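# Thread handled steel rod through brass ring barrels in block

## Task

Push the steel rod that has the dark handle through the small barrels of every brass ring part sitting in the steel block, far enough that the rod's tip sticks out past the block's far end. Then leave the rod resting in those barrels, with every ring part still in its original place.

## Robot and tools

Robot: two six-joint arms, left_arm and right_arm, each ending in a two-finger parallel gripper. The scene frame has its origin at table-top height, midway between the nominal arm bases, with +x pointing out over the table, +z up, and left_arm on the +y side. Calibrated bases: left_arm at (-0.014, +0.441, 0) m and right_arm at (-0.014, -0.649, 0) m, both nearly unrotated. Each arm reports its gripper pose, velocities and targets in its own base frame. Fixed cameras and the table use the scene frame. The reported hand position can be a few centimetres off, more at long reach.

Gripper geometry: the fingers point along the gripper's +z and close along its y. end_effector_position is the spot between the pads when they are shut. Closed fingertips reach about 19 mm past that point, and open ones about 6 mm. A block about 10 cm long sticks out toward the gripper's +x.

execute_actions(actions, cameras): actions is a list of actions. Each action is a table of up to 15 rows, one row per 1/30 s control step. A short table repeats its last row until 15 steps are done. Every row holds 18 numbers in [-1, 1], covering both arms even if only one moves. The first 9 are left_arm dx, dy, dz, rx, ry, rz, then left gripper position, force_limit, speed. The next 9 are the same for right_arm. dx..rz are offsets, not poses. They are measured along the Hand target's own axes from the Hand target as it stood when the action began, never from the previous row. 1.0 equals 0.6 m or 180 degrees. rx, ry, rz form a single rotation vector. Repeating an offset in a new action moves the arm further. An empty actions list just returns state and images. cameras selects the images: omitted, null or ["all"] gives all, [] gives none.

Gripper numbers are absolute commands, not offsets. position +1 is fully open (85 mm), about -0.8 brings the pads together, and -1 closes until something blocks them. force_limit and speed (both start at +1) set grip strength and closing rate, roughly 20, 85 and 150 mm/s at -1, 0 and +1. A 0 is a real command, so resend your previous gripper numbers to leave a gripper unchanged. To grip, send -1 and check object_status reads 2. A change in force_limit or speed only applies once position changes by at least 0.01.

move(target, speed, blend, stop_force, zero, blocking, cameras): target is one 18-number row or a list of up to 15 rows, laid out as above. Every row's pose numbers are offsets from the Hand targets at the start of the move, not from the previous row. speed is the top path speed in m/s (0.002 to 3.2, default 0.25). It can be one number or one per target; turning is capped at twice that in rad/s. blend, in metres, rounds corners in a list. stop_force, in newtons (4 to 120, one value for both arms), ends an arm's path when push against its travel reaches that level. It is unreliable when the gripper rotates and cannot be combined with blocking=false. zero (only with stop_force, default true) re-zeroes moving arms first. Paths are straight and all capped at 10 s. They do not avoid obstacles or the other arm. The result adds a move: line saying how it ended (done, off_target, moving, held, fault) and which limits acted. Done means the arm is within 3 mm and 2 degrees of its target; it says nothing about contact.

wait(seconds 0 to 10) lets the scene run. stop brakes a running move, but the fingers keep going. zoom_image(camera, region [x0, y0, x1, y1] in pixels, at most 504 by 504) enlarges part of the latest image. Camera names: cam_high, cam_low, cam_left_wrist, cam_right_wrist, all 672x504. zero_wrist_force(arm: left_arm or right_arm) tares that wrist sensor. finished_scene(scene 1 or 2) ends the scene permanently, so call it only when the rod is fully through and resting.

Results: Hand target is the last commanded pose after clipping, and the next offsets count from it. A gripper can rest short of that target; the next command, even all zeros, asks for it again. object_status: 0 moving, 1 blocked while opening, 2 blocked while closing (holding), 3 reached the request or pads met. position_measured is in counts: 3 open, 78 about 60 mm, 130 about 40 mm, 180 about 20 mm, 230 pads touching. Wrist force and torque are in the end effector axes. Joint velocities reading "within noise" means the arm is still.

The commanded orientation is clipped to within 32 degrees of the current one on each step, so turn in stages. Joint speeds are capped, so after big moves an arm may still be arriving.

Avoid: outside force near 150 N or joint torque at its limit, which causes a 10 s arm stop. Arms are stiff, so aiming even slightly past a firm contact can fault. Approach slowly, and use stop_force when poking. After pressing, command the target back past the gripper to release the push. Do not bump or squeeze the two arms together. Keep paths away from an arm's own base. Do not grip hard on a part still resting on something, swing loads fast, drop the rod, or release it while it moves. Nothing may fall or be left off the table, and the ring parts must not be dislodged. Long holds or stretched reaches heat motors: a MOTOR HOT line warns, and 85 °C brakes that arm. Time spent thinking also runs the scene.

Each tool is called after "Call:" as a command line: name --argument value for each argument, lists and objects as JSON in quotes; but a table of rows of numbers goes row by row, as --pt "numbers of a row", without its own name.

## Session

Call:
execute_actions --actions '[]'

Scene clock: 0.00 s.
left_arm: end_effector_position=(+1.0576, -0.2058, +0.3504) position_measured=3 object_status=3 end_effector_quat_wxyz=(-0.226, +0.859, -0.277, +0.366) | right_arm: end_effector_position=(+1.0710, +0.5386, +0.1888) position_measured=3 object_status=3 end_effector_quat_wxyz=(+0.083, +0.920, -0.355, +0.144)
Joint positions: left_arm=[-0.496 -1.101 1.611 -2.821 -1.022 -2.795] | right_arm=[3.832 -2.488 -0.821 -1.407 1.236 -1.714]
Joint velocities: within noise
Joint torques (N m): no reading
Wrist force (N): no reading
Wrist torque (N m): no reading
Wrist force, peak (N): no reading
Hand target: left_arm +1.0576, -0.2058, +0.3504; -0.226, +0.859, -0.277, +0.366 | right_arm +1.0710, +0.5386, +0.1888; +0.083, +0.920, -0.355, +0.144
Tool commands: left_gripper/position=+1.0 left_gripper/force_limit=+1.0 left_gripper/speed=+1.0 right_gripper/position=+1.0 right_gripper/force_limit=+1.0 right_gripper/speed=+1.0
camera_calibration:
cam_left_wrist: T_world_to_cam=[[-0.284564, -0.753707, -0.592409, 0.364633], [-0.825904, 0.506496, -0.247678, 1.07663], [0.48673, 0.418793, -0.76662, -0.0325642], [0, 0, 0, 1]] pos_world=[1.0088, -0.256843, 0.457705]
cam_right_wrist: T_world_to_cam=[[-0.702918, -0.710491, 0.0333047, 1.14198], [-0.708863, 0.70362, 0.0493204, 0.387207], [-0.0584755, 0.0110598, -0.998228, 0.379659], [0, 0, 0, 1]] pos_world=[1.09939, 0.53472, 0.321856]

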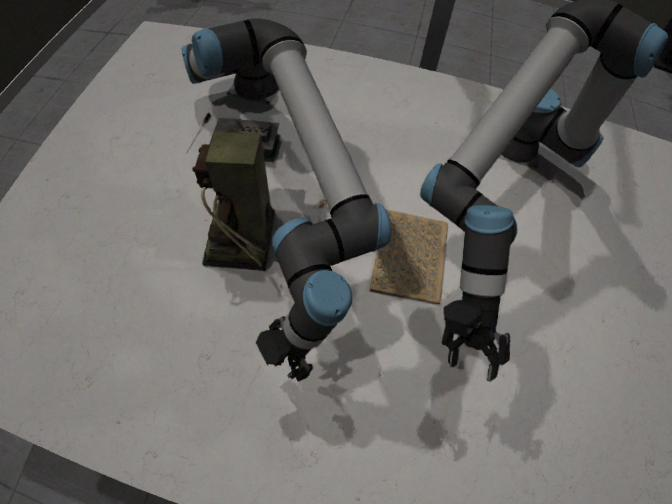

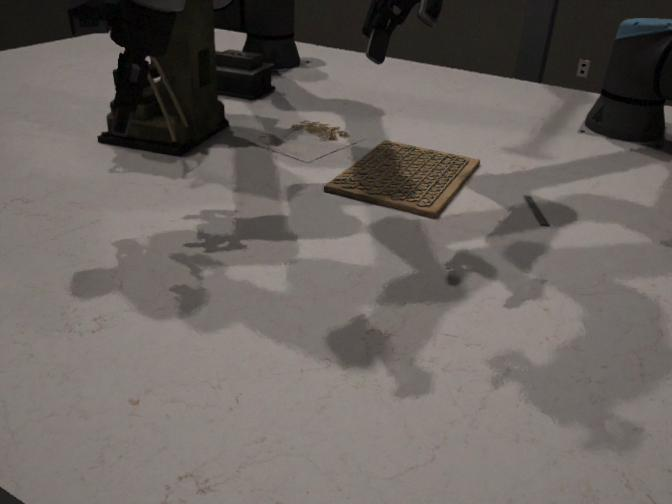

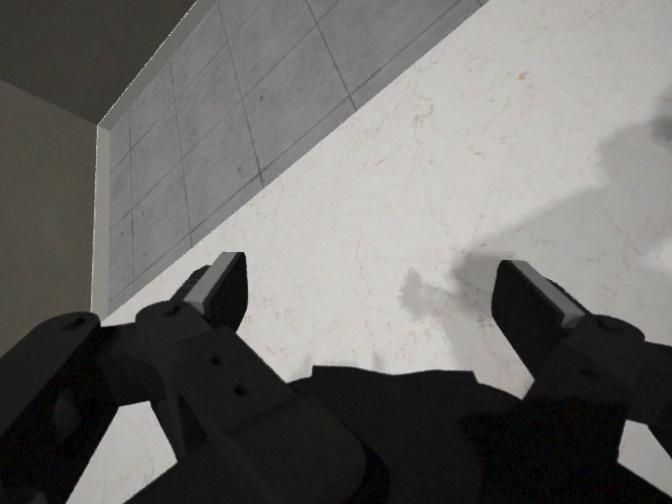

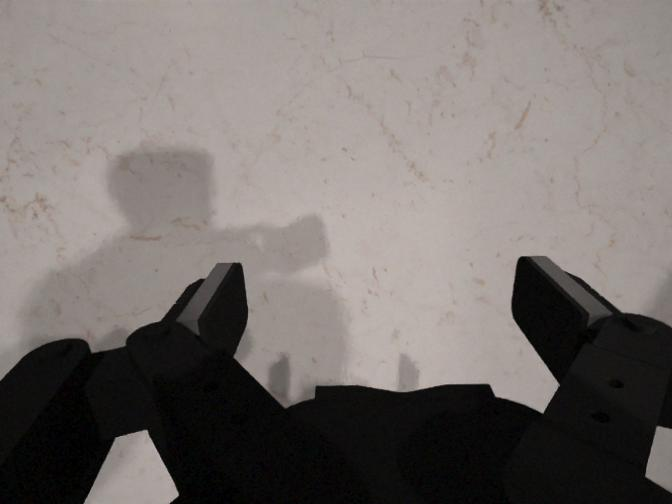

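Call:
zoom_image --camera "cam_high" --region '[170, 95, 300, 185]'

Call:
zoom_image --camera "cam_low" --region '[190, 20, 320, 120]'

Call:
zoom_image --camera "cam_high" --region '[180, 105, 230, 160]'

Scaled by 3.877.

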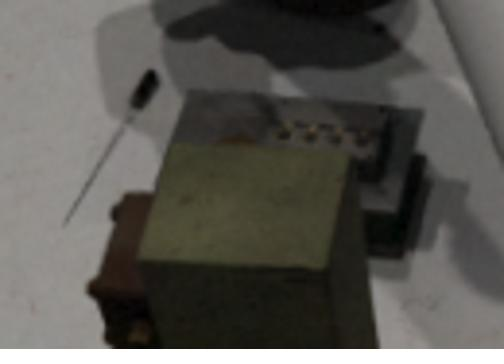

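Scaled by 3.877.

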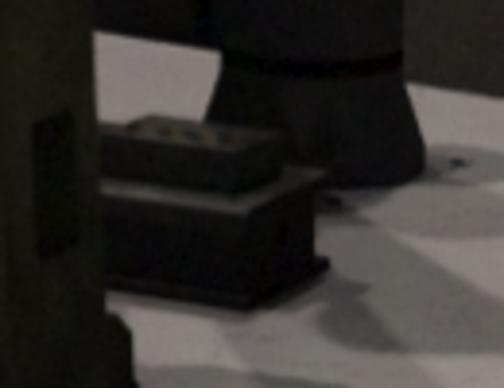

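Scaled by 9.164.

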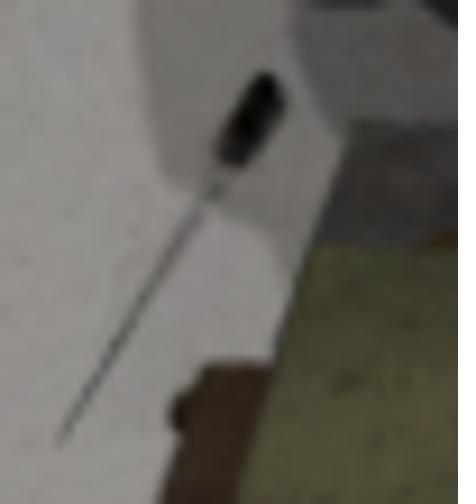

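Call:
zoom_image --camera "cam_high" --region '[225, 112, 275, 150]'

Call:
zoom_image --camera "cam_low" --region '[215, 40, 275, 75]'

Scaled by 10.080.

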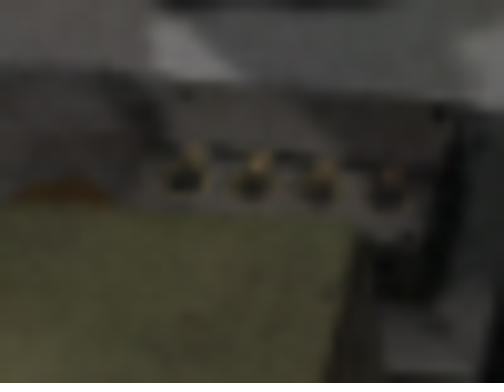

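Scaled by 8.400.

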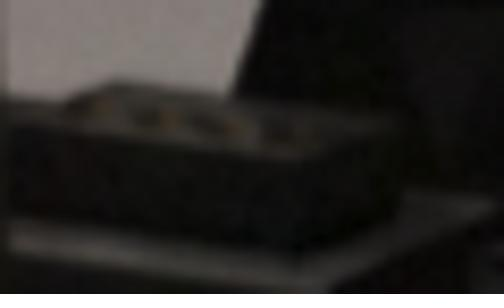

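Call:
move --pt "0.0145 -0.0345 -0.4838 -0.1428 -0.0338 0.1404 1 1 1 0.1082 0.2483 -0.534 0.029 -0.0463 -0.1277 -0.22 -1 -1" --pt "-0.0558 0.2378 -0.9805 -0.2856 -0.0676 0.2808 1 1 1 0.025 0.9333 -0.6672 0.058 -0.0926 -0.2554 -0.22 -1 -1" --speed 0.3 --blend 0.05 --cameras '["cam_right_wrist", "cam_left_wrist"]'

Scene clock: 234.27 s.
left_arm: end_effector_position=(+0.5499, -0.3990, +0.6195) position_measured=3 object_status=3 end_effector_quat_wxyz=(+0.000, +0.707, -0.708, +0.000) | right_arm: end_effector_position=(+0.6205, +0.2203, +0.6006) position_measured=157 object_status=0 end_effector_quat_wxyz=(+0.000, +0.999, +0.037, +0.000)
Joint positions: left_arm=[-0.887 -1.61 1.415 -1.377 -1.571 -2.457] | right_arm=[3.751 -1.491 -1.486 -1.736 1.57 -2.607]
Joint velocities: within noise
Joint torques (N m): left_arm=[-12.76 -55.33 -58.89 -2.94 -2.32 2.36] | right_arm=[-9.42 56.2 44.93 1.25 3.77 -1.86]
Wrist force (N): left_arm=[0.9 -0.5 0.1] | right_arm=[-0.8 0.2 -0.6]
Wrist torque (N m): left_arm=[0.01 -0.25 0.01] | right_arm=[0.15 0.07 -0.21]
Wrist force, peak (N): left_arm=[-0.4 0.5 2.7] | right_arm=[-3.5 1.5 -1.5]
Hand target: left_arm +0.5499, -0.3991, +0.6196; +0.000, +0.707, -0.708, +0.000 | right_arm +0.6204, +0.2202, +0.6007; +0.000, +0.999, +0.037, +0.000
Off the commanded pose: left_arm 0.000 m, 0 deg | right_arm 0.000 m, 0 deg.
move: done
camera_calibration:
cam_left_wrist: T_world_to_cam=[[-0.999625, -0.0193669, -0.0193336, 0.565146], [-0.0251912, 0.927219, 0.373671, 0.164545], [0.0106896, 0.374018, -0.92736, 0.84523], [0, 0, 0, 1]] pos_world=[0.560044, -0.457755, 0.733273]
cam_right_wrist: T_world_to_cam=[[0.034395, -0.999398, -0.00462274, 0.214294], [-0.927261, -0.0336372, 0.372902, 0.375082], [-0.372833, -0.00853948, -0.927859, 0.924995], [0, 0, 0, 1]] pos_world=[0.685297, 0.23468, 0.719387]
Images, in order (width x height): cam_left_wrist 672x504, cam_right_wrist 672x504.

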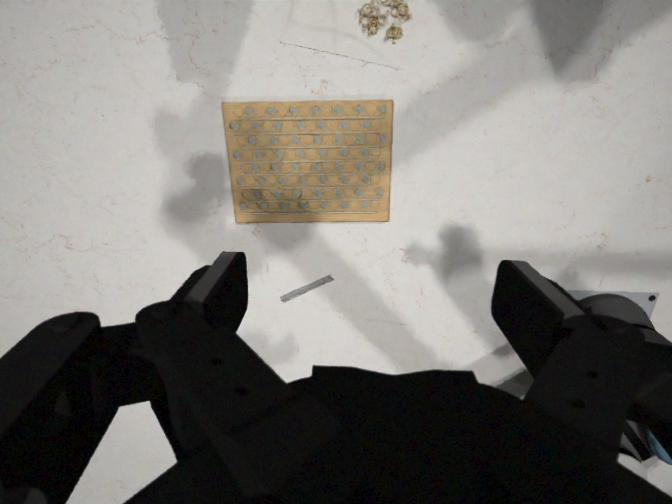

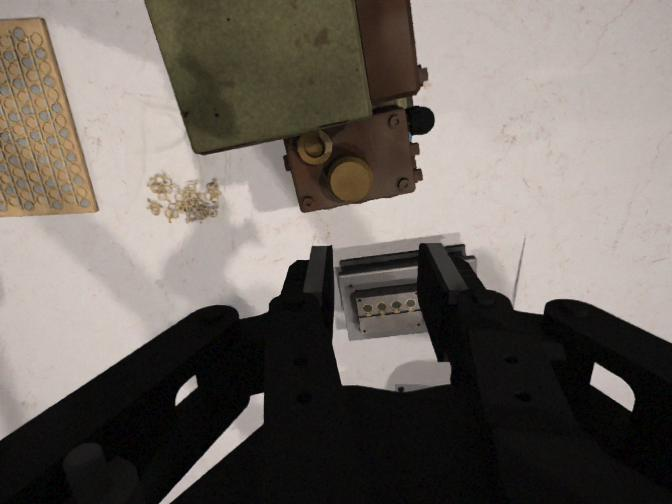

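Call:
zoom_image --camera "cam_right_wrist" --region '[320, 225, 440, 345]'

Call:
zoom_image --camera "cam_right_wrist" --region '[470, 215, 570, 345]'

Scaled by 4.200.

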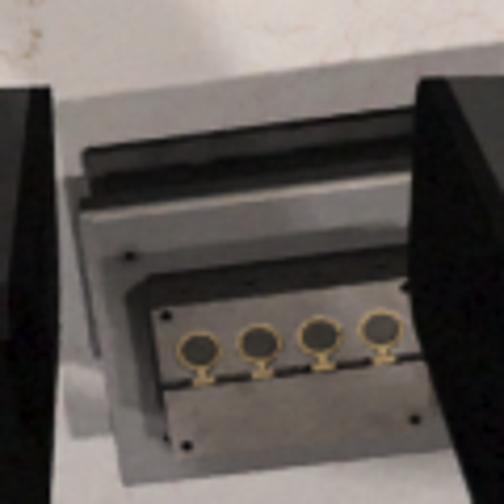

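Scaled by 3.877.

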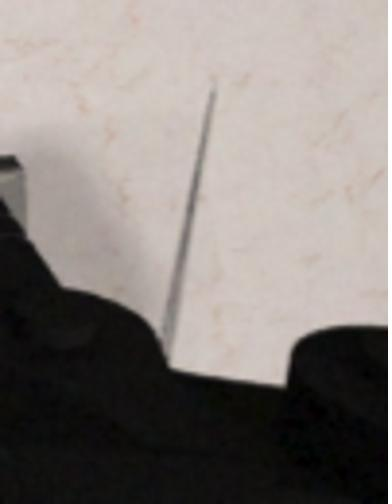

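Call:
move --target '[0,0,0,0,0,0,1,1,1, -0.4054,0.5053,0.4678,0,0,0.0122,-0.22,-1,-1]' --speed 0.3 --cameras '["cam_right_wrist"]'

Call:
zoom_image --camera "cam_right_wrist" --region '[260, 20, 460, 380]'

Scene clock: 336.90 s.
left_arm: end_effector_position=(+0.5499, -0.3991, +0.6196) position_measured=3 object_status=3 end_effector_quat_wxyz=(+0.000, +0.707, -0.708, +0.000) | right_arm: end_effector_position=(+0.4002, -0.1004, +0.3205) position_measured=157 object_status=3 end_effector_quat_wxyz=(+0.000, +1.000, +0.018, +0.000)
Joint positions: left_arm=[-0.887 -1.61 1.415 -1.376 -1.571 -2.457] | right_arm=[3.332 -1.045 -2.283 -1.385 1.57 -2.987]
Joint velocities: within noise
Joint torques (N m): left_arm=[-10.29 -52.77 -50.42 -6.11 -1.45 -0.3] | right_arm=[-8.68 20.84 43.89 10.13 3.87 -2.47]
Wrist force (N): left_arm=[0.7 0.1 -0.3] | right_arm=[-1.2 0.1 -0.7]
Wrist torque (N m): left_arm=[0.10 -0.21 0.02] | right_arm=[0.13 0.18 -0.24]
Wrist force, peak (N): left_arm=[1.6 -0.2 -0.2] | right_arm=[-2.9 1.9 1.1]
Hand target: left_arm +0.5499, -0.3991, +0.6196; +0.000, +0.707, -0.708, +0.000 | right_arm +0.4001, -0.1004, +0.3204; +0.000, +1.000, +0.018, +0.000
Off the commanded pose: left_arm 0.000 m, 0 deg | right_arm 0.000 m, 0 deg.
move: done
camera_calibration:
cam_right_wrist: T_world_to_cam=[[-0.0038797, -0.999982, -0.00458669, -0.0846812], [-0.927896, 0.00188992, 0.372833, 0.26835], [-0.372818, 0.00570246, -0.927887, 0.581672], [0, 0, 0, 1]] pos_world=[0.46553, -0.0885038, 0.439288]
Images, in order (width x height): cam_right_wrist 672x504.

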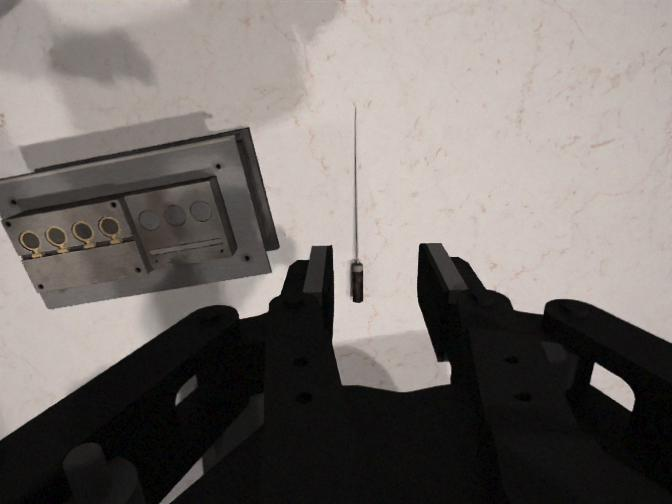

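Scaled by 1.400.

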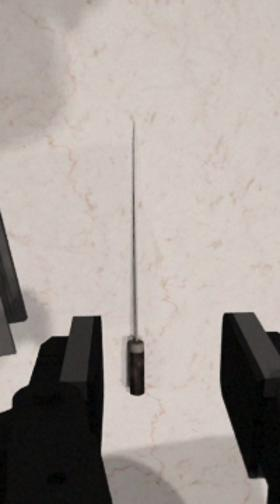

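Call:
zoom_image --camera "cam_right_wrist" --region '[330, 240, 390, 315]'

Call:
zoom_image --camera "cam_right_wrist" --region '[335, 90, 375, 140]'

Call:
zoom_image --camera "cam_right_wrist" --region '[0, 110, 290, 320]'

Scaled by 6.720.

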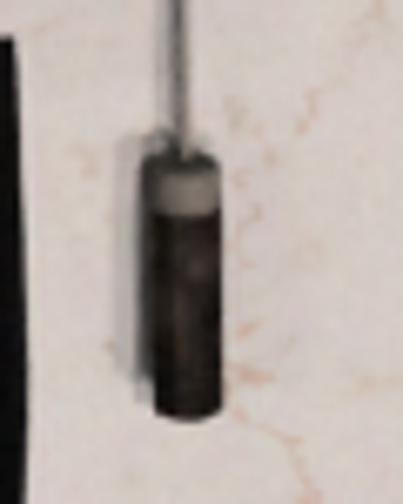

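Scaled by 10.080.

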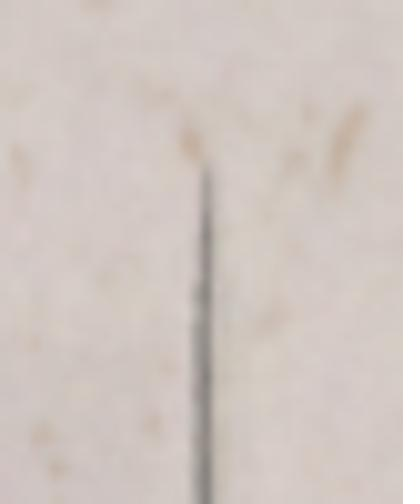

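Scaled by 1.738.

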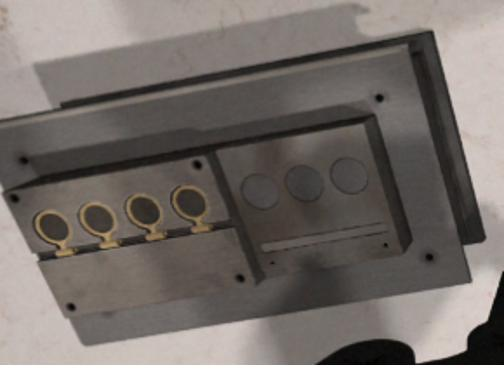

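Call:
move --target '[0,0,0,0,0,0,1,1,1, -0.2263,0.0045,0.334,0,-0.0556,0.0031,-0.22,-1,-1]' --speed 0.2 --cameras '["cam_right_wrist"]'

Call:
zoom_image --camera "cam_right_wrist" --region '[280, 160, 480, 400]'

Scene clock: 379.97 s.
left_arm: end_effector_position=(+0.5499, -0.3991, +0.6196) position_measured=3 object_status=3 end_effector_quat_wxyz=(+0.000, +0.707, -0.708, +0.000) | right_arm: end_effector_position=(+0.2645, -0.1082, +0.1202) position_measured=157 object_status=3 end_effector_quat_wxyz=(+0.002, +0.996, +0.013, -0.087)
Joint positions: left_arm=[-0.887 -1.61 1.415 -1.376 -1.571 -2.457] | right_arm=[3.368 -0.983 -2.651 -1.25 1.604 -2.944]
Joint velocities: within noise
Joint torques (N m): left_arm=[-5.93 -52.2 -43.55 -5.93 -0.64 -0.44] | right_arm=[13.3 -26.17 38.72 9.12 3.93 2.32]
Wrist force (N): left_arm=[0.8 0.2 0.1] | right_arm=[-1.6 -0.1 -0.2]
Wrist torque (N m): left_arm=[0.11 -0.23 0.02] | right_arm=[0.15 0.29 -0.29]
Wrist force, peak (N): left_arm=[1.6 -0.2 0.0] | right_arm=[-2.2 0.1 1.7]
Hand target: left_arm +0.5499, -0.3991, +0.6196; +0.000, +0.707, -0.708, +0.000 | right_arm +0.2644, -0.1082, +0.1201; +0.002, +0.996, +0.013, -0.087
Off the commanded pose: left_arm 0.000 m, 0 deg | right_arm 0.000 m, 0 deg.
move: done
camera_calibration:
cam_right_wrist: T_world_to_cam=[[-0.0138754, -0.999899, 0.00322993, -0.0922052], [-0.849021, 0.0134879, 0.528188, 0.17887], [-0.528178, 0.00458655, -0.849122, 0.37683], [0, 0, 0, 1]] pos_world=[0.349618, -0.0963368, 0.225795]
Images, in order (width x height): cam_right_wrist 672x504.

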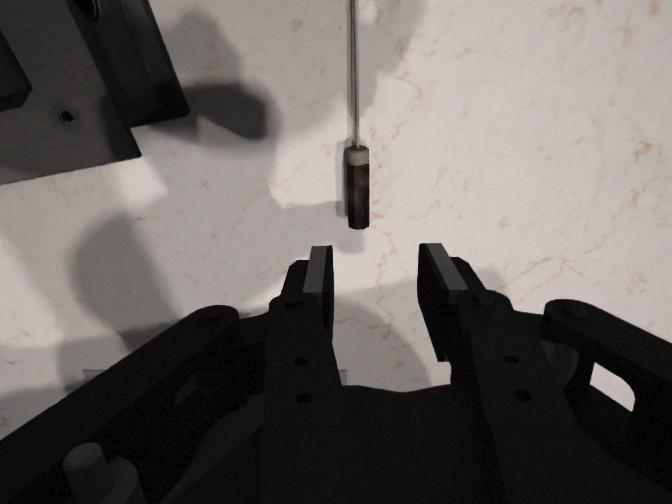

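Scaled by 2.100.

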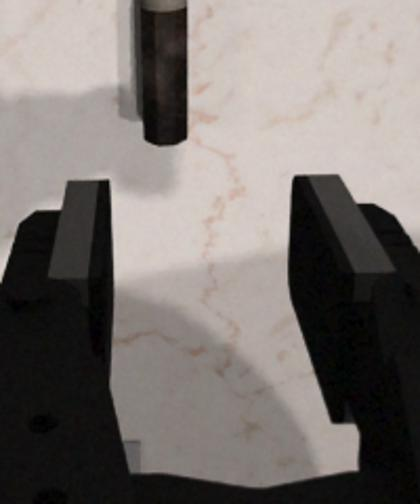

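Call:
zero_wrist_force --arm "right_arm"

Call:
move --target '[0,0,0,0,0,0,1,1,1, 0.0191,-0.0007,0.10833,0,0,0,-0.22,-1,-1]' --speed 0.1 --cameras '["cam_right_wrist"]'

Call:
zoom_image --camera "cam_right_wrist" --region '[280, 120, 480, 360]'

Wrist force sensor zeroed.

Scene clock: 404.87 s.
left_arm: end_effector_position=(+0.5499, -0.3991, +0.6196) position_measured=3 object_status=3 end_effector_quat_wxyz=(+0.000, +0.707, -0.708, +0.000) | right_arm: end_effector_position=(+0.2644, -0.1079, +0.0542) position_measured=157 object_status=3 end_effector_quat_wxyz=(+0.002, +0.996, +0.013, -0.087)
Joint positions: left_arm=[-0.887 -1.61 1.415 -1.376 -1.571 -2.457] | right_arm=[3.369 -1.126 -2.742 -1.017 1.604 -2.943]
Joint velocities: within noise
Joint torques (N m): left_arm=[-3.18 -50.78 -36.41 -6.02 0.03 -0.28] | right_arm=[-10.2 -17.7 32.83 9.8 3.93 -2.4]
Wrist force (N, zeroed by zero_wrist_force on right_arm): left_arm=[0.9 0.2 -0.1] | right_arm=[0.1 -0.4 0.0]
Wrist torque (N m, zeroed by zero_wrist_force on right_arm): left_arm=[0.11 -0.24 0.02] | right_arm=[-0.05 0.00 -0.05]
Wrist force, peak (N, zeroed by zero_wrist_force on right_arm): left_arm=[1.5 -0.5 0.2] | right_arm=[0.0 -0.4 -1.6]
Hand target: left_arm +0.5499, -0.3991, +0.6196; +0.000, +0.707, -0.708, +0.000 | right_arm +0.2644, -0.1079, +0.0541; +0.002, +0.996, +0.013, -0.087
Off the commanded pose: left_arm 0.000 m, 0 deg | right_arm 0.000 m, 0 deg.
move: done
camera_calibration:
cam_right_wrist: T_world_to_cam=[[-0.0138217, -0.999899, 0.00331665, -0.0917253], [-0.848976, 0.0134877, 0.528259, 0.213667], [-0.52825, 0.00448567, -0.849077, 0.320657], [0, 0, 0, 1]] pos_world=[0.349518, -0.0960363, 0.159695]
Images, in order (width x height): cam_right_wrist 672x504.

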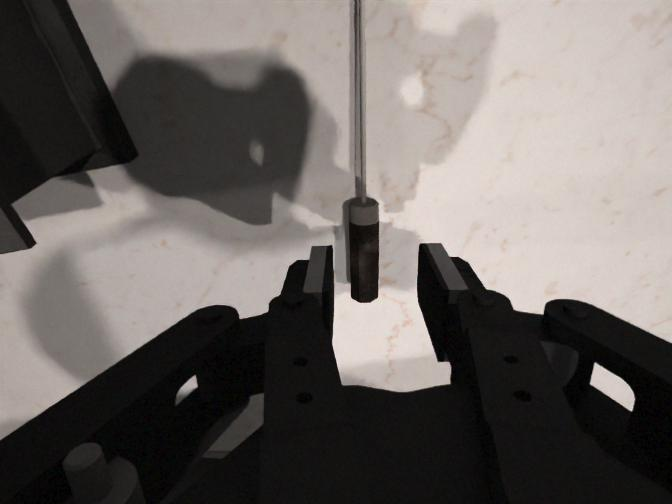

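Scaled by 2.100.

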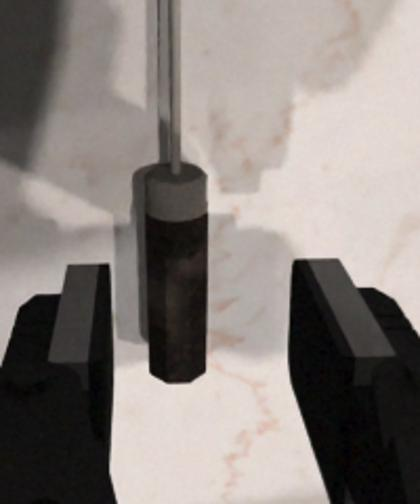

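Call:
move --target '[0,0,0,0,0,0,1,1,1, 0.00946,-0.0025,0.05367,0,0,0,-0.22,-1,-1]' --speed 0.012 --stop_force 5 --cameras '["cam_right_wrist"]'

Call:
zoom_image --camera "cam_right_wrist" --region '[280, 160, 480, 400]'

Scene clock: 419.03 s.
left_arm: end_effector_position=(+0.5499, -0.3991, +0.6196) position_measured=3 object_status=3 end_effector_quat_wxyz=(+0.000, +0.707, -0.708, +0.000) | right_arm: end_effector_position=(+0.2643, -0.1065, +0.0214) position_measured=157 object_status=3 end_effector_quat_wxyz=(+0.002, +0.996, +0.013, -0.087)
Joint positions: left_arm=[-0.887 -1.61 1.415 -1.376 -1.571 -2.457] | right_arm=[3.374 -1.227 -2.782 -0.875 1.605 -2.938]
Joint velocities: within noise
Joint torques (N m): left_arm=[-0.14 -48.68 -36.99 -6.04 0.18 -0.22] | right_arm=[11.5 -15.13 28.8 8.69 3.88 2.03]
Wrist force (N, zeroed by zero_wrist_force on right_arm): left_arm=[0.7 0.2 -0.3] | right_arm=[0.0 0.0 -0.1]
Wrist torque (N m, zeroed by zero_wrist_force on right_arm): left_arm=[0.12 -0.21 0.02] | right_arm=[0.02 0.00 -0.04]
Wrist force, peak (N, zeroed by zero_wrist_force on right_arm): left_arm=[1.2 -0.6 -0.4] | right_arm=[0.0 -0.1 -0.7]
Hand target: left_arm +0.5499, -0.3991, +0.6196; +0.000, +0.707, -0.708, +0.000 | right_arm +0.2643, -0.1065, +0.0214; +0.002, +0.996, +0.013, -0.087
Off the commanded pose: left_arm 0.000 m, 0 deg | right_arm 0.000 m, 0 deg.
move: done
camera_calibration:
cam_right_wrist: T_world_to_cam=[[-0.0138744, -0.999899, 0.00323087, -0.0901892], [-0.848948, 0.0134869, 0.528305, 0.230875], [-0.528295, 0.00458709, -0.849049, 0.292769], [0, 0, 0, 1]] pos_world=[0.349418, -0.0946368, 0.126895]
Images, in order (width x height): cam_right_wrist 672x504.

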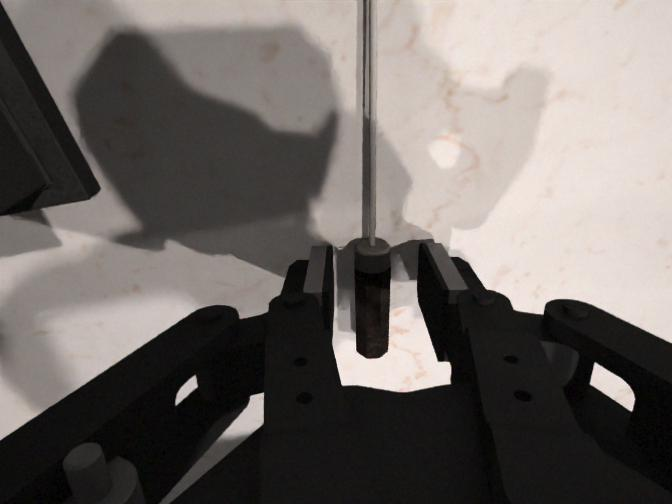

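Scaled by 2.100.

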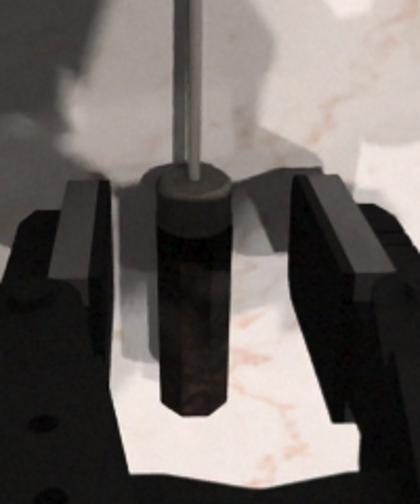

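Call:
execute_actions --actions '[[[0,0,0,0,0,0,1,1,1, 0,0,0,0,0,0,-1,-1,-1]],[[0,0,0,0,0,0,1,1,1, 0,0,0,0,0,0,-1,-1,-1]]]' --cameras '["cam_right_wrist"]'

Call:
zoom_image --camera "cam_right_wrist" --region '[280, 160, 480, 400]'

Scene clock: 431.90 s.
left_arm: end_effector_position=(+0.5499, -0.3991, +0.6196) position_measured=3 object_status=3 end_effector_quat_wxyz=(+0.000, +0.707, -0.708, +0.000) | right_arm: end_effector_position=(+0.2643, -0.1065, +0.0214) position_measured=201 object_status=2 end_effector_quat_wxyz=(+0.002, +0.996, +0.013, -0.087)
Joint positions: left_arm=[-0.887 -1.61 1.415 -1.376 -1.571 -2.457] | right_arm=[3.374 -1.227 -2.782 -0.875 1.605 -2.938]
Joint velocities: within noise
Joint torques (N m): left_arm=[2.21 -45.95 -37.57 -6.03 0.09 -0.17] | right_arm=[0.74 -15.28 36.35 4.93 3.3 -0.16]
Wrist force (N, zeroed by zero_wrist_force on right_arm): left_arm=[1.0 0.1 -0.3] | right_arm=[-1.0 -0.1 -2.2]
Wrist torque (N m, zeroed by zero_wrist_force on right_arm): left_arm=[0.11 -0.27 0.02] | right_arm=[-0.01 -0.02 -0.04]
Wrist force, peak (N, zeroed by zero_wrist_force on right_arm): left_arm=[1.6 -0.2 -0.3] | right_arm=[-1.0 0.2 -2.4]
Hand target: left_arm +0.5499, -0.3991, +0.6196; +0.000, +0.707, -0.708, +0.000 | right_arm +0.2643, -0.1065, +0.0214; +0.002, +0.996, +0.013, -0.087
Off the commanded pose: left_arm 0.000 m, 0 deg | right_arm 0.000 m, 0 deg.
camera_calibration:
cam_right_wrist: T_world_to_cam=[[-0.0138744, -0.999899, 0.00323087, -0.0901892], [-0.848948, 0.0134869, 0.528305, 0.230875], [-0.528295, 0.00458709, -0.849049, 0.292769], [0, 0, 0, 1]] pos_world=[0.349418, -0.0946368, 0.126895]
Images, in order (width x height): cam_right_wrist 672x504.

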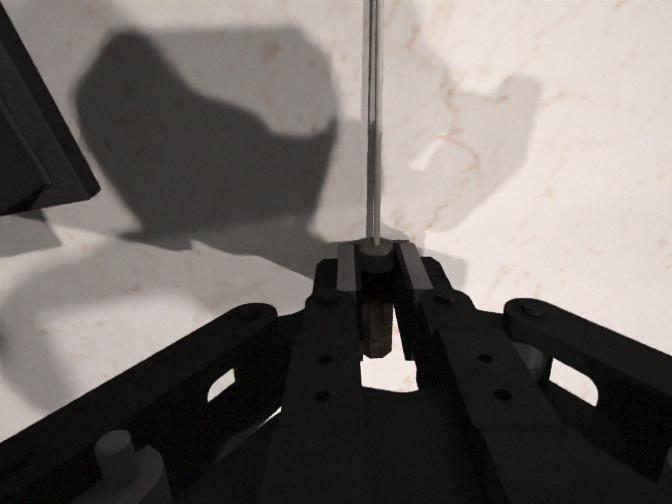

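Scaled by 2.100.

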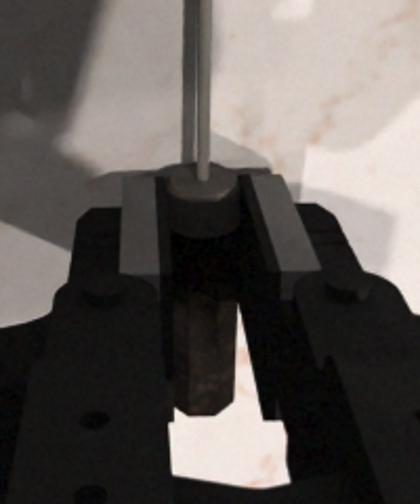

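Call:
move --pt "0 0 0 0 0 0 1 1 1 0.0194 0.0019 -0.1364 0 0 0 -1 -1 -1" --pt "0 0 0 0 0 0 1 1 1 0.1379 -0.0221 -0.4281 0.04004 0 0.22706 -1 -1 -1" --pt "0 0 0 0 0 0 1 1 1 0.146 -0.3386 -0.4296 0.07272 0.00644 0.44406 -1 -1 -1" --pt "0 0 0 0 0 0 1 1 1 0.0056 -0.8178 -0.3371 0.07272 0.00644 0.44406 -1 -1 -1" --speed '[0.06,0.2,0.2,0.2]' --blend '[0.02,0.05,0.05,0]' --cameras '["cam_right_wrist", "cam_left_wrist"]'

Scene clock: 512.43 s.
left_arm: end_effector_position=(+0.5499, -0.3991, +0.6196) position_measured=3 object_status=3 end_effector_quat_wxyz=(+0.000, +0.707, -0.708, +0.000) | right_arm: end_effector_position=(+0.2900, +0.3853, +0.2191) position_measured=201 object_status=2 end_effector_quat_wxyz=(-0.047, +0.767, -0.638, -0.057)
Joint positions: left_arm=[-0.887 -1.61 1.415 -1.376 -1.571 -2.457] | right_arm=[4.391 -1.24 -2.405 -0.938 1.643 -0.5]
Joint velocities: within noise
Joint torques (N m): left_arm=[2.04 -43.74 -40.12 -6.14 0.06 -0.3] | right_arm=[10.73 0.15 54.28 10.26 -2.2 2.26]
Wrist force (N, zeroed by zero_wrist_force on right_arm): left_arm=[1.0 0.0 0.3] | right_arm=[1.0 0.4 0.3]
Wrist torque (N m, zeroed by zero_wrist_force on right_arm): left_arm=[0.08 -0.27 0.01] | right_arm=[0.02 -0.15 -0.01]
Wrist force, peak (N, zeroed by zero_wrist_force on right_arm): left_arm=[1.4 -0.4 0.1] | right_arm=[-1.2 -0.2 -2.2]
Hand target: left_arm +0.5499, -0.3991, +0.6196; +0.000, +0.707, -0.708, +0.000 | right_arm +0.2900, +0.3854, +0.2191; -0.047, +0.767, -0.638, -0.057
Off the commanded pose: left_arm 0.000 m, 0 deg | right_arm 0.000 m, 0 deg.
move: done
camera_calibration:
cam_left_wrist: T_world_to_cam=[[-0.999629, -0.0193105, -0.0192041, 0.564981], [-0.0250905, 0.92722, 0.373675, 0.164446], [0.0105905, 0.374018, -0.927361, 0.84538], [0, 0, 0, 1]] pos_world=[0.559944, -0.457755, 0.733373]
cam_right_wrist: T_world_to_cam=[[-0.989753, -0.142782, 0.00131683, 0.354501], [-0.122543, 0.854118, 0.505436, -0.388009], [-0.0732921, 0.500096, -0.862863, 0.152156], [0, 0, 0, 1]] pos_world=[0.314473, 0.305929, 0.326937]
Images, in order (width x height): cam_left_wrist 672x504, cam_right_wrist 672x504.

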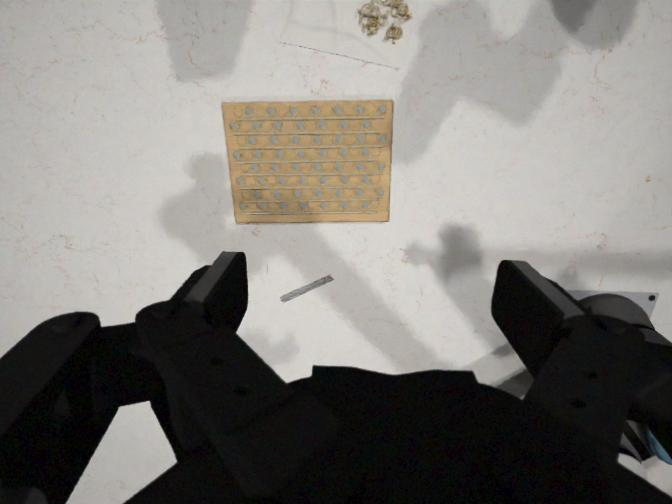

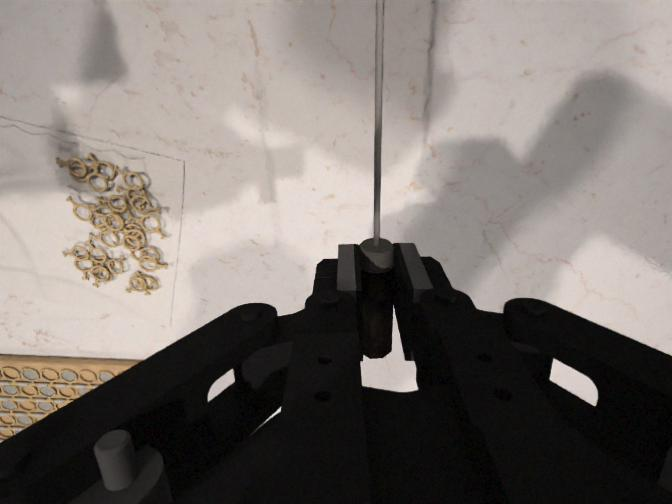

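Call:
move --pt "0.585 0.0833 0 0 0 0 1 1 1 0 0 0 0 0 0 -1 -1 -1" --pt "0.9183 0.2167 0.0333 0 0 -0.0389 1 1 1 0 0 0 0 0 0 -1 -1 -1" --pt "0.955 0.35 0.2 0 0 -0.0389 1 1 1 0 0 0 0 0 0 -1 -1 -1" --speed 0.25 --blend '[0.08,0.05,0]' --cameras '["cam_left_wrist"]'

Call:
zoom_image --camera "cam_left_wrist" --region '[300, 60, 460, 300]'

Scene clock: 537.53 s.
left_arm: end_effector_position=(+0.3392, -0.9718, +0.4998) position_measured=3 object_status=3 end_effector_quat_wxyz=(+0.000, +0.749, -0.663, +0.000) | right_arm: end_effector_position=(+0.2900, +0.3854, +0.2191) position_measured=201 object_status=2 end_effector_quat_wxyz=(-0.047, +0.767, -0.638, -0.057)
Joint positions: left_arm=[-1.405 -1.003 0.851 -1.419 -1.571 -3.097] | right_arm=[4.392 -1.24 -2.405 -0.937 1.643 -0.5]
Joint velocities: within noise
Joint torques (N m): left_arm=[-13.1 -104.9 -35.58 -7.27 1.93 -2.46] | right_arm=[10.76 -4.61 42.7 4.72 -1.84 2.28]
Wrist force (N, zeroed by zero_wrist_force on right_arm): left_arm=[0.7 0.5 0.0] | right_arm=[1.4 0.3 0.2]
Wrist torque (N m, zeroed by zero_wrist_force on right_arm): left_arm=[0.16 -0.21 0.06] | right_arm=[0.01 -0.22 -0.01]
Wrist force, peak (N, zeroed by zero_wrist_force on right_arm): left_arm=[0.8 1.8 2.2] | right_arm=[1.5 0.4 0.5]
Hand target: left_arm +0.3392, -0.9718, +0.4997; +0.000, +0.749, -0.663, +0.000 | right_arm +0.2900, +0.3854, +0.2191; -0.047, +0.767, -0.638, -0.057
Off the commanded pose: left_arm 0.000 m, 0 deg | right_arm 0.000 m, 0 deg.
move: done
camera_calibration:
cam_left_wrist: T_world_to_cam=[[-0.989818, -0.141041, -0.0191776, 0.21942], [-0.137939, 0.917237, 0.373697, 0.763601], [-0.0351162, 0.372538, -0.927352, 0.964704], [0, 0, 0, 1]] pos_world=[0.356393, -1.02884, 0.613473]
Images, in order (width x height): cam_left_wrist 672x504.

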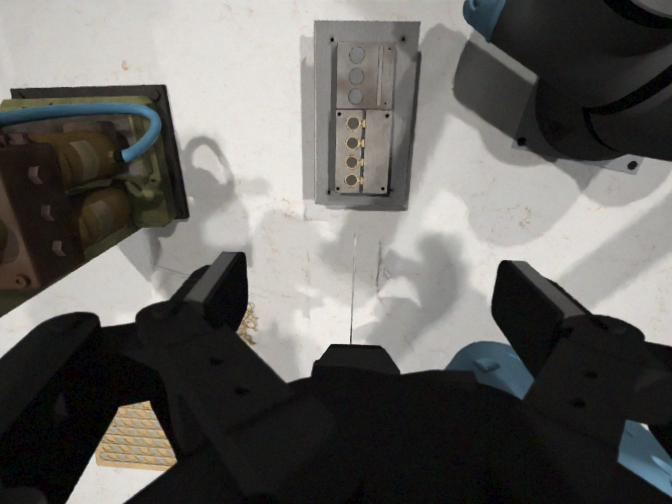

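Scaled by 2.100.

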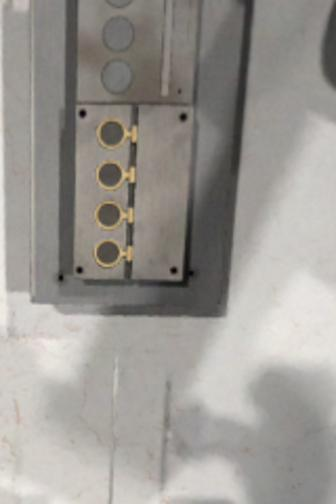

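Call:
zoom_image --camera "cam_left_wrist" --region '[335, 100, 395, 200]'

Call:
zoom_image --camera "cam_left_wrist" --region '[325, 220, 385, 350]'

Scaled by 5.040.

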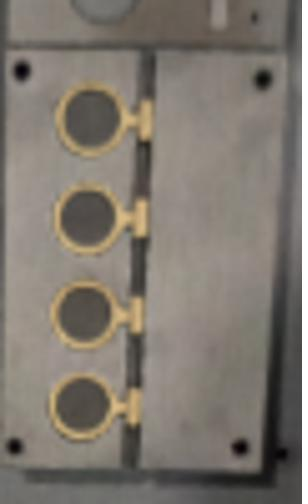

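Scaled by 3.877.

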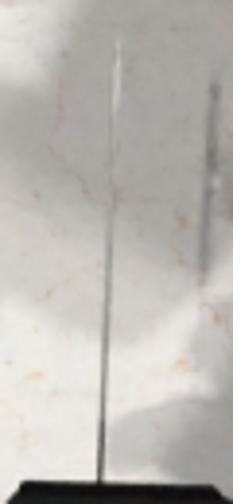

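Call:
move --target '[0,0,0,0,0,0,1,1,1, 0.01671,0.01533,0.15508,0,0,0,-1,-1,-1]' --speed 0.08 --cameras '["cam_left_wrist", "cam_right_wrist"]'

Call:
zoom_image --camera "cam_left_wrist" --region '[330, 100, 390, 200]'

Call:
zoom_image --camera "cam_left_wrist" --region '[330, 180, 390, 310]'

Scene clock: 580.47 s.
left_arm: end_effector_position=(+0.3392, -0.9718, +0.4997) position_measured=3 object_status=3 end_effector_quat_wxyz=(+0.000, +0.749, -0.663, +0.000) | right_arm: end_effector_position=(+0.2802, +0.3875, +0.1257) position_measured=201 object_status=2 end_effector_quat_wxyz=(-0.047, +0.767, -0.638, -0.057)
Joint positions: left_arm=[-1.405 -1.003 0.851 -1.419 -1.571 -3.097] | right_arm=[4.415 -1.373 -2.522 -0.687 1.64 -0.476]
Joint velocities: within noise
Joint torques (N m): left_arm=[-10.14 -103.72 -39.94 -5.34 1.06 -2.4] | right_arm=[12.45 1.52 32.32 9.88 -2.42 2.3]
Wrist force (N, zeroed by zero_wrist_force on right_arm): left_arm=[0.7 0.2 -0.5] | right_arm=[1.1 0.6 0.2]
Wrist torque (N m, zeroed by zero_wrist_force on right_arm): left_arm=[0.11 -0.20 0.06] | right_arm=[0.13 -0.19 0.04]
Wrist force, peak (N, zeroed by zero_wrist_force on right_arm): left_arm=[1.6 -0.1 -0.4] | right_arm=[1.5 0.6 1.2]
Hand target: left_arm +0.3392, -0.9718, +0.4997; +0.000, +0.749, -0.663, +0.000 | right_arm +0.2802, +0.3875, +0.1256; -0.047, +0.767, -0.638, -0.057
Off the commanded pose: left_arm 0.000 m, 0 deg | right_arm 0.000 m, 0 deg.
move: done
camera_calibration:
cam_left_wrist: T_world_to_cam=[[-0.989818, -0.141041, -0.0191776, 0.219321], [-0.137939, 0.917237, 0.373697, 0.763587], [-0.0351162, 0.372538, -0.927352, 0.964701], [0, 0, 0, 1]] pos_world=[0.356293, -1.02884, 0.613473]
cam_right_wrist: T_world_to_cam=[[-0.989753, -0.142782, 0.00131683, 0.345126], [-0.122543, 0.854118, 0.505436, -0.343758], [-0.0732921, 0.500096, -0.862863, 0.0697028], [0, 0, 0, 1]] pos_world=[0.304573, 0.308029, 0.233437]
Images, in order (width x height): cam_left_wrist 672x504, cam_right_wrist 672x504.

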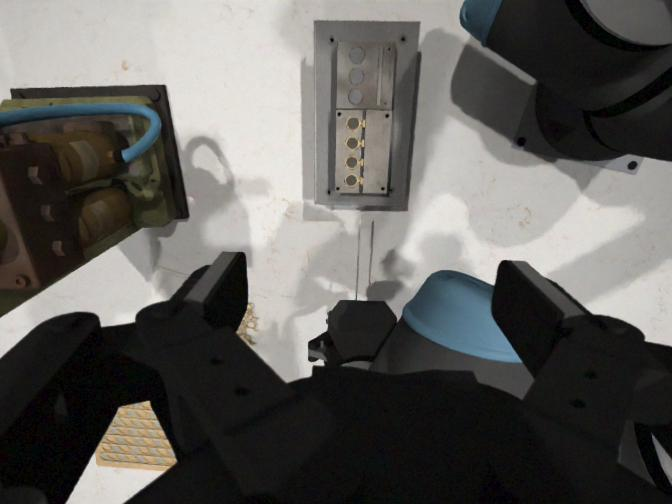

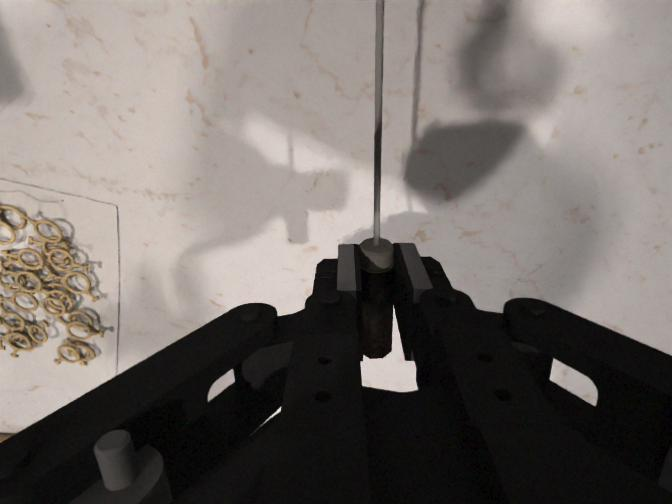

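Scaled by 5.040.

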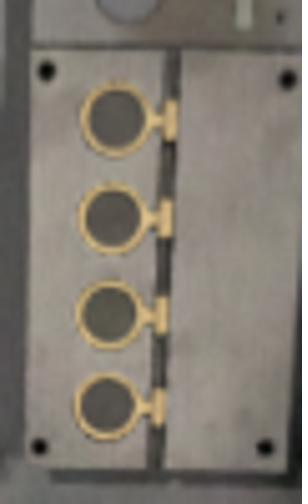

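Scaled by 3.877.

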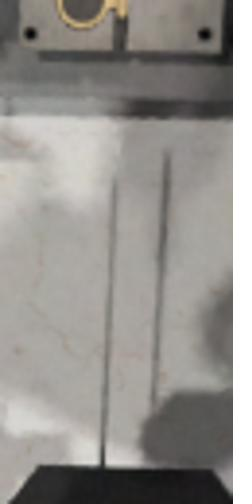

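Call:
zoom_image --camera "cam_left_wrist" --region '[345, 185, 375, 235]'

Call:
zoom_image --camera "cam_left_wrist" --region '[345, 235, 375, 285]'

Scaled by 10.080.

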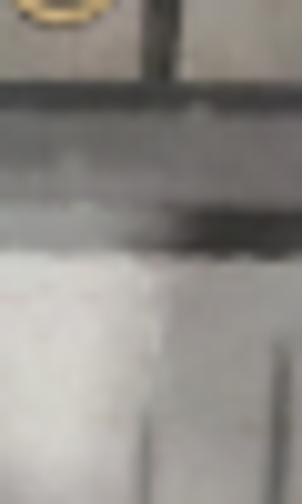

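Scaled by 10.080.

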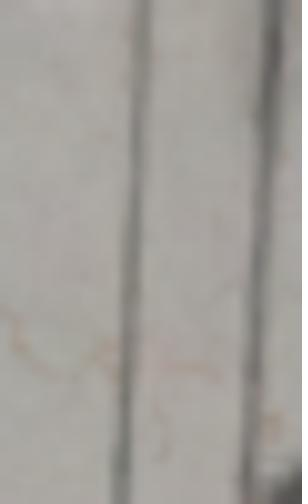

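Call:
move --target '[0,0,0,0,0,0,1,1,1, 0.0441,0,0.00176,0,0.00056,0,-1,-1,-1]' --speed 0.04 --cameras '["cam_left_wrist"]'

Call:
zoom_image --camera "cam_left_wrist" --region '[345, 165, 375, 215]'

Call:
zoom_image --camera "cam_left_wrist" --region '[330, 150, 390, 280]'

Scene clock: 659.13 s.
left_arm: end_effector_position=(+0.3392, -0.9718, +0.4997) position_measured=3 object_status=3 end_effector_quat_wxyz=(+0.000, +0.749, -0.663, +0.000) | right_arm: end_effector_position=(+0.2849, +0.3621, +0.1207) position_measured=201 object_status=2 end_effector_quat_wxyz=(-0.046, +0.767, -0.638, -0.057)
Joint positions: left_arm=[-1.405 -1.003 0.851 -1.419 -1.571 -3.097] | right_arm=[4.386 -1.345 -2.551 -0.688 1.643 -0.505]
Joint velocities: within noise
Joint torques (N m): left_arm=[-8.2 -104.89 -36.63 -6.18 0.38 -2.48] | right_arm=[-10.39 33.42 31.01 1.75 3.91 -2.12]
Wrist force (N, zeroed by zero_wrist_force on right_arm): left_arm=[0.4 0.2 -0.1] | right_arm=[1.2 0.6 0.2]
Wrist torque (N m, zeroed by zero_wrist_force on right_arm): left_arm=[0.11 -0.14 0.05] | right_arm=[0.12 -0.17 -0.02]
Wrist force, peak (N, zeroed by zero_wrist_force on right_arm): left_arm=[1.3 0.3 -0.6] | right_arm=[2.0 0.7 0.4]
Hand target: left_arm +0.3392, -0.9718, +0.4997; +0.000, +0.749, -0.663, +0.000 | right_arm +0.2849, +0.3619, +0.1207; -0.046, +0.767, -0.638, -0.057
Off the commanded pose: left_arm 0.000 m, 0 deg | right_arm 0.000 m, 0 deg.
move: done
camera_calibration:
cam_left_wrist: T_world_to_cam=[[-0.989818, -0.141041, -0.0191776, 0.219321], [-0.137939, 0.917237, 0.373697, 0.763587], [-0.0351162, 0.372538, -0.927352, 0.964701], [0, 0, 0, 1]] pos_world=[0.356293, -1.02884, 0.613473]
Images, in order (width x height): cam_left_wrist 672x504.

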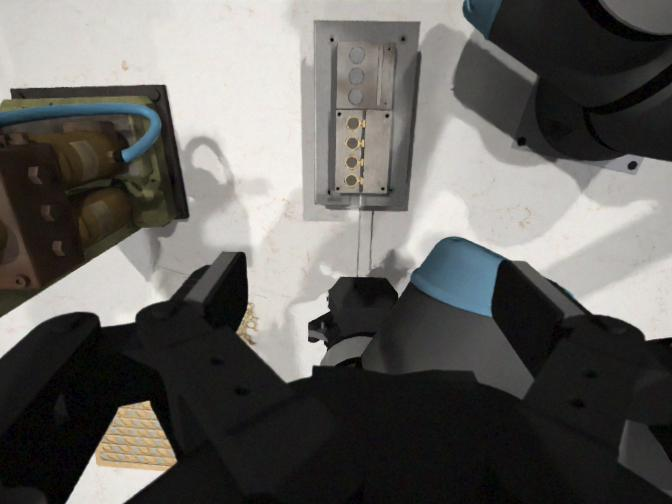

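Scaled by 10.080.

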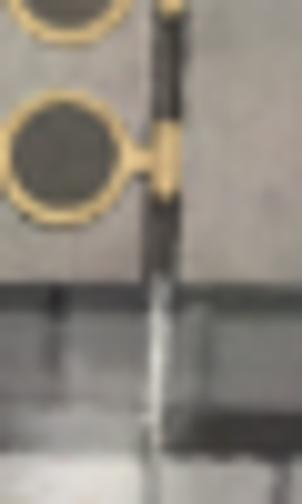

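Scaled by 3.877.

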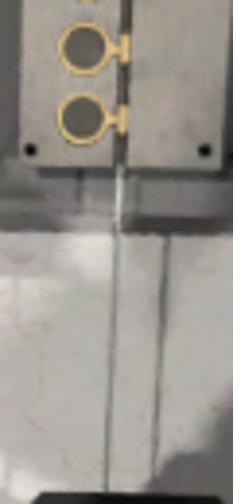

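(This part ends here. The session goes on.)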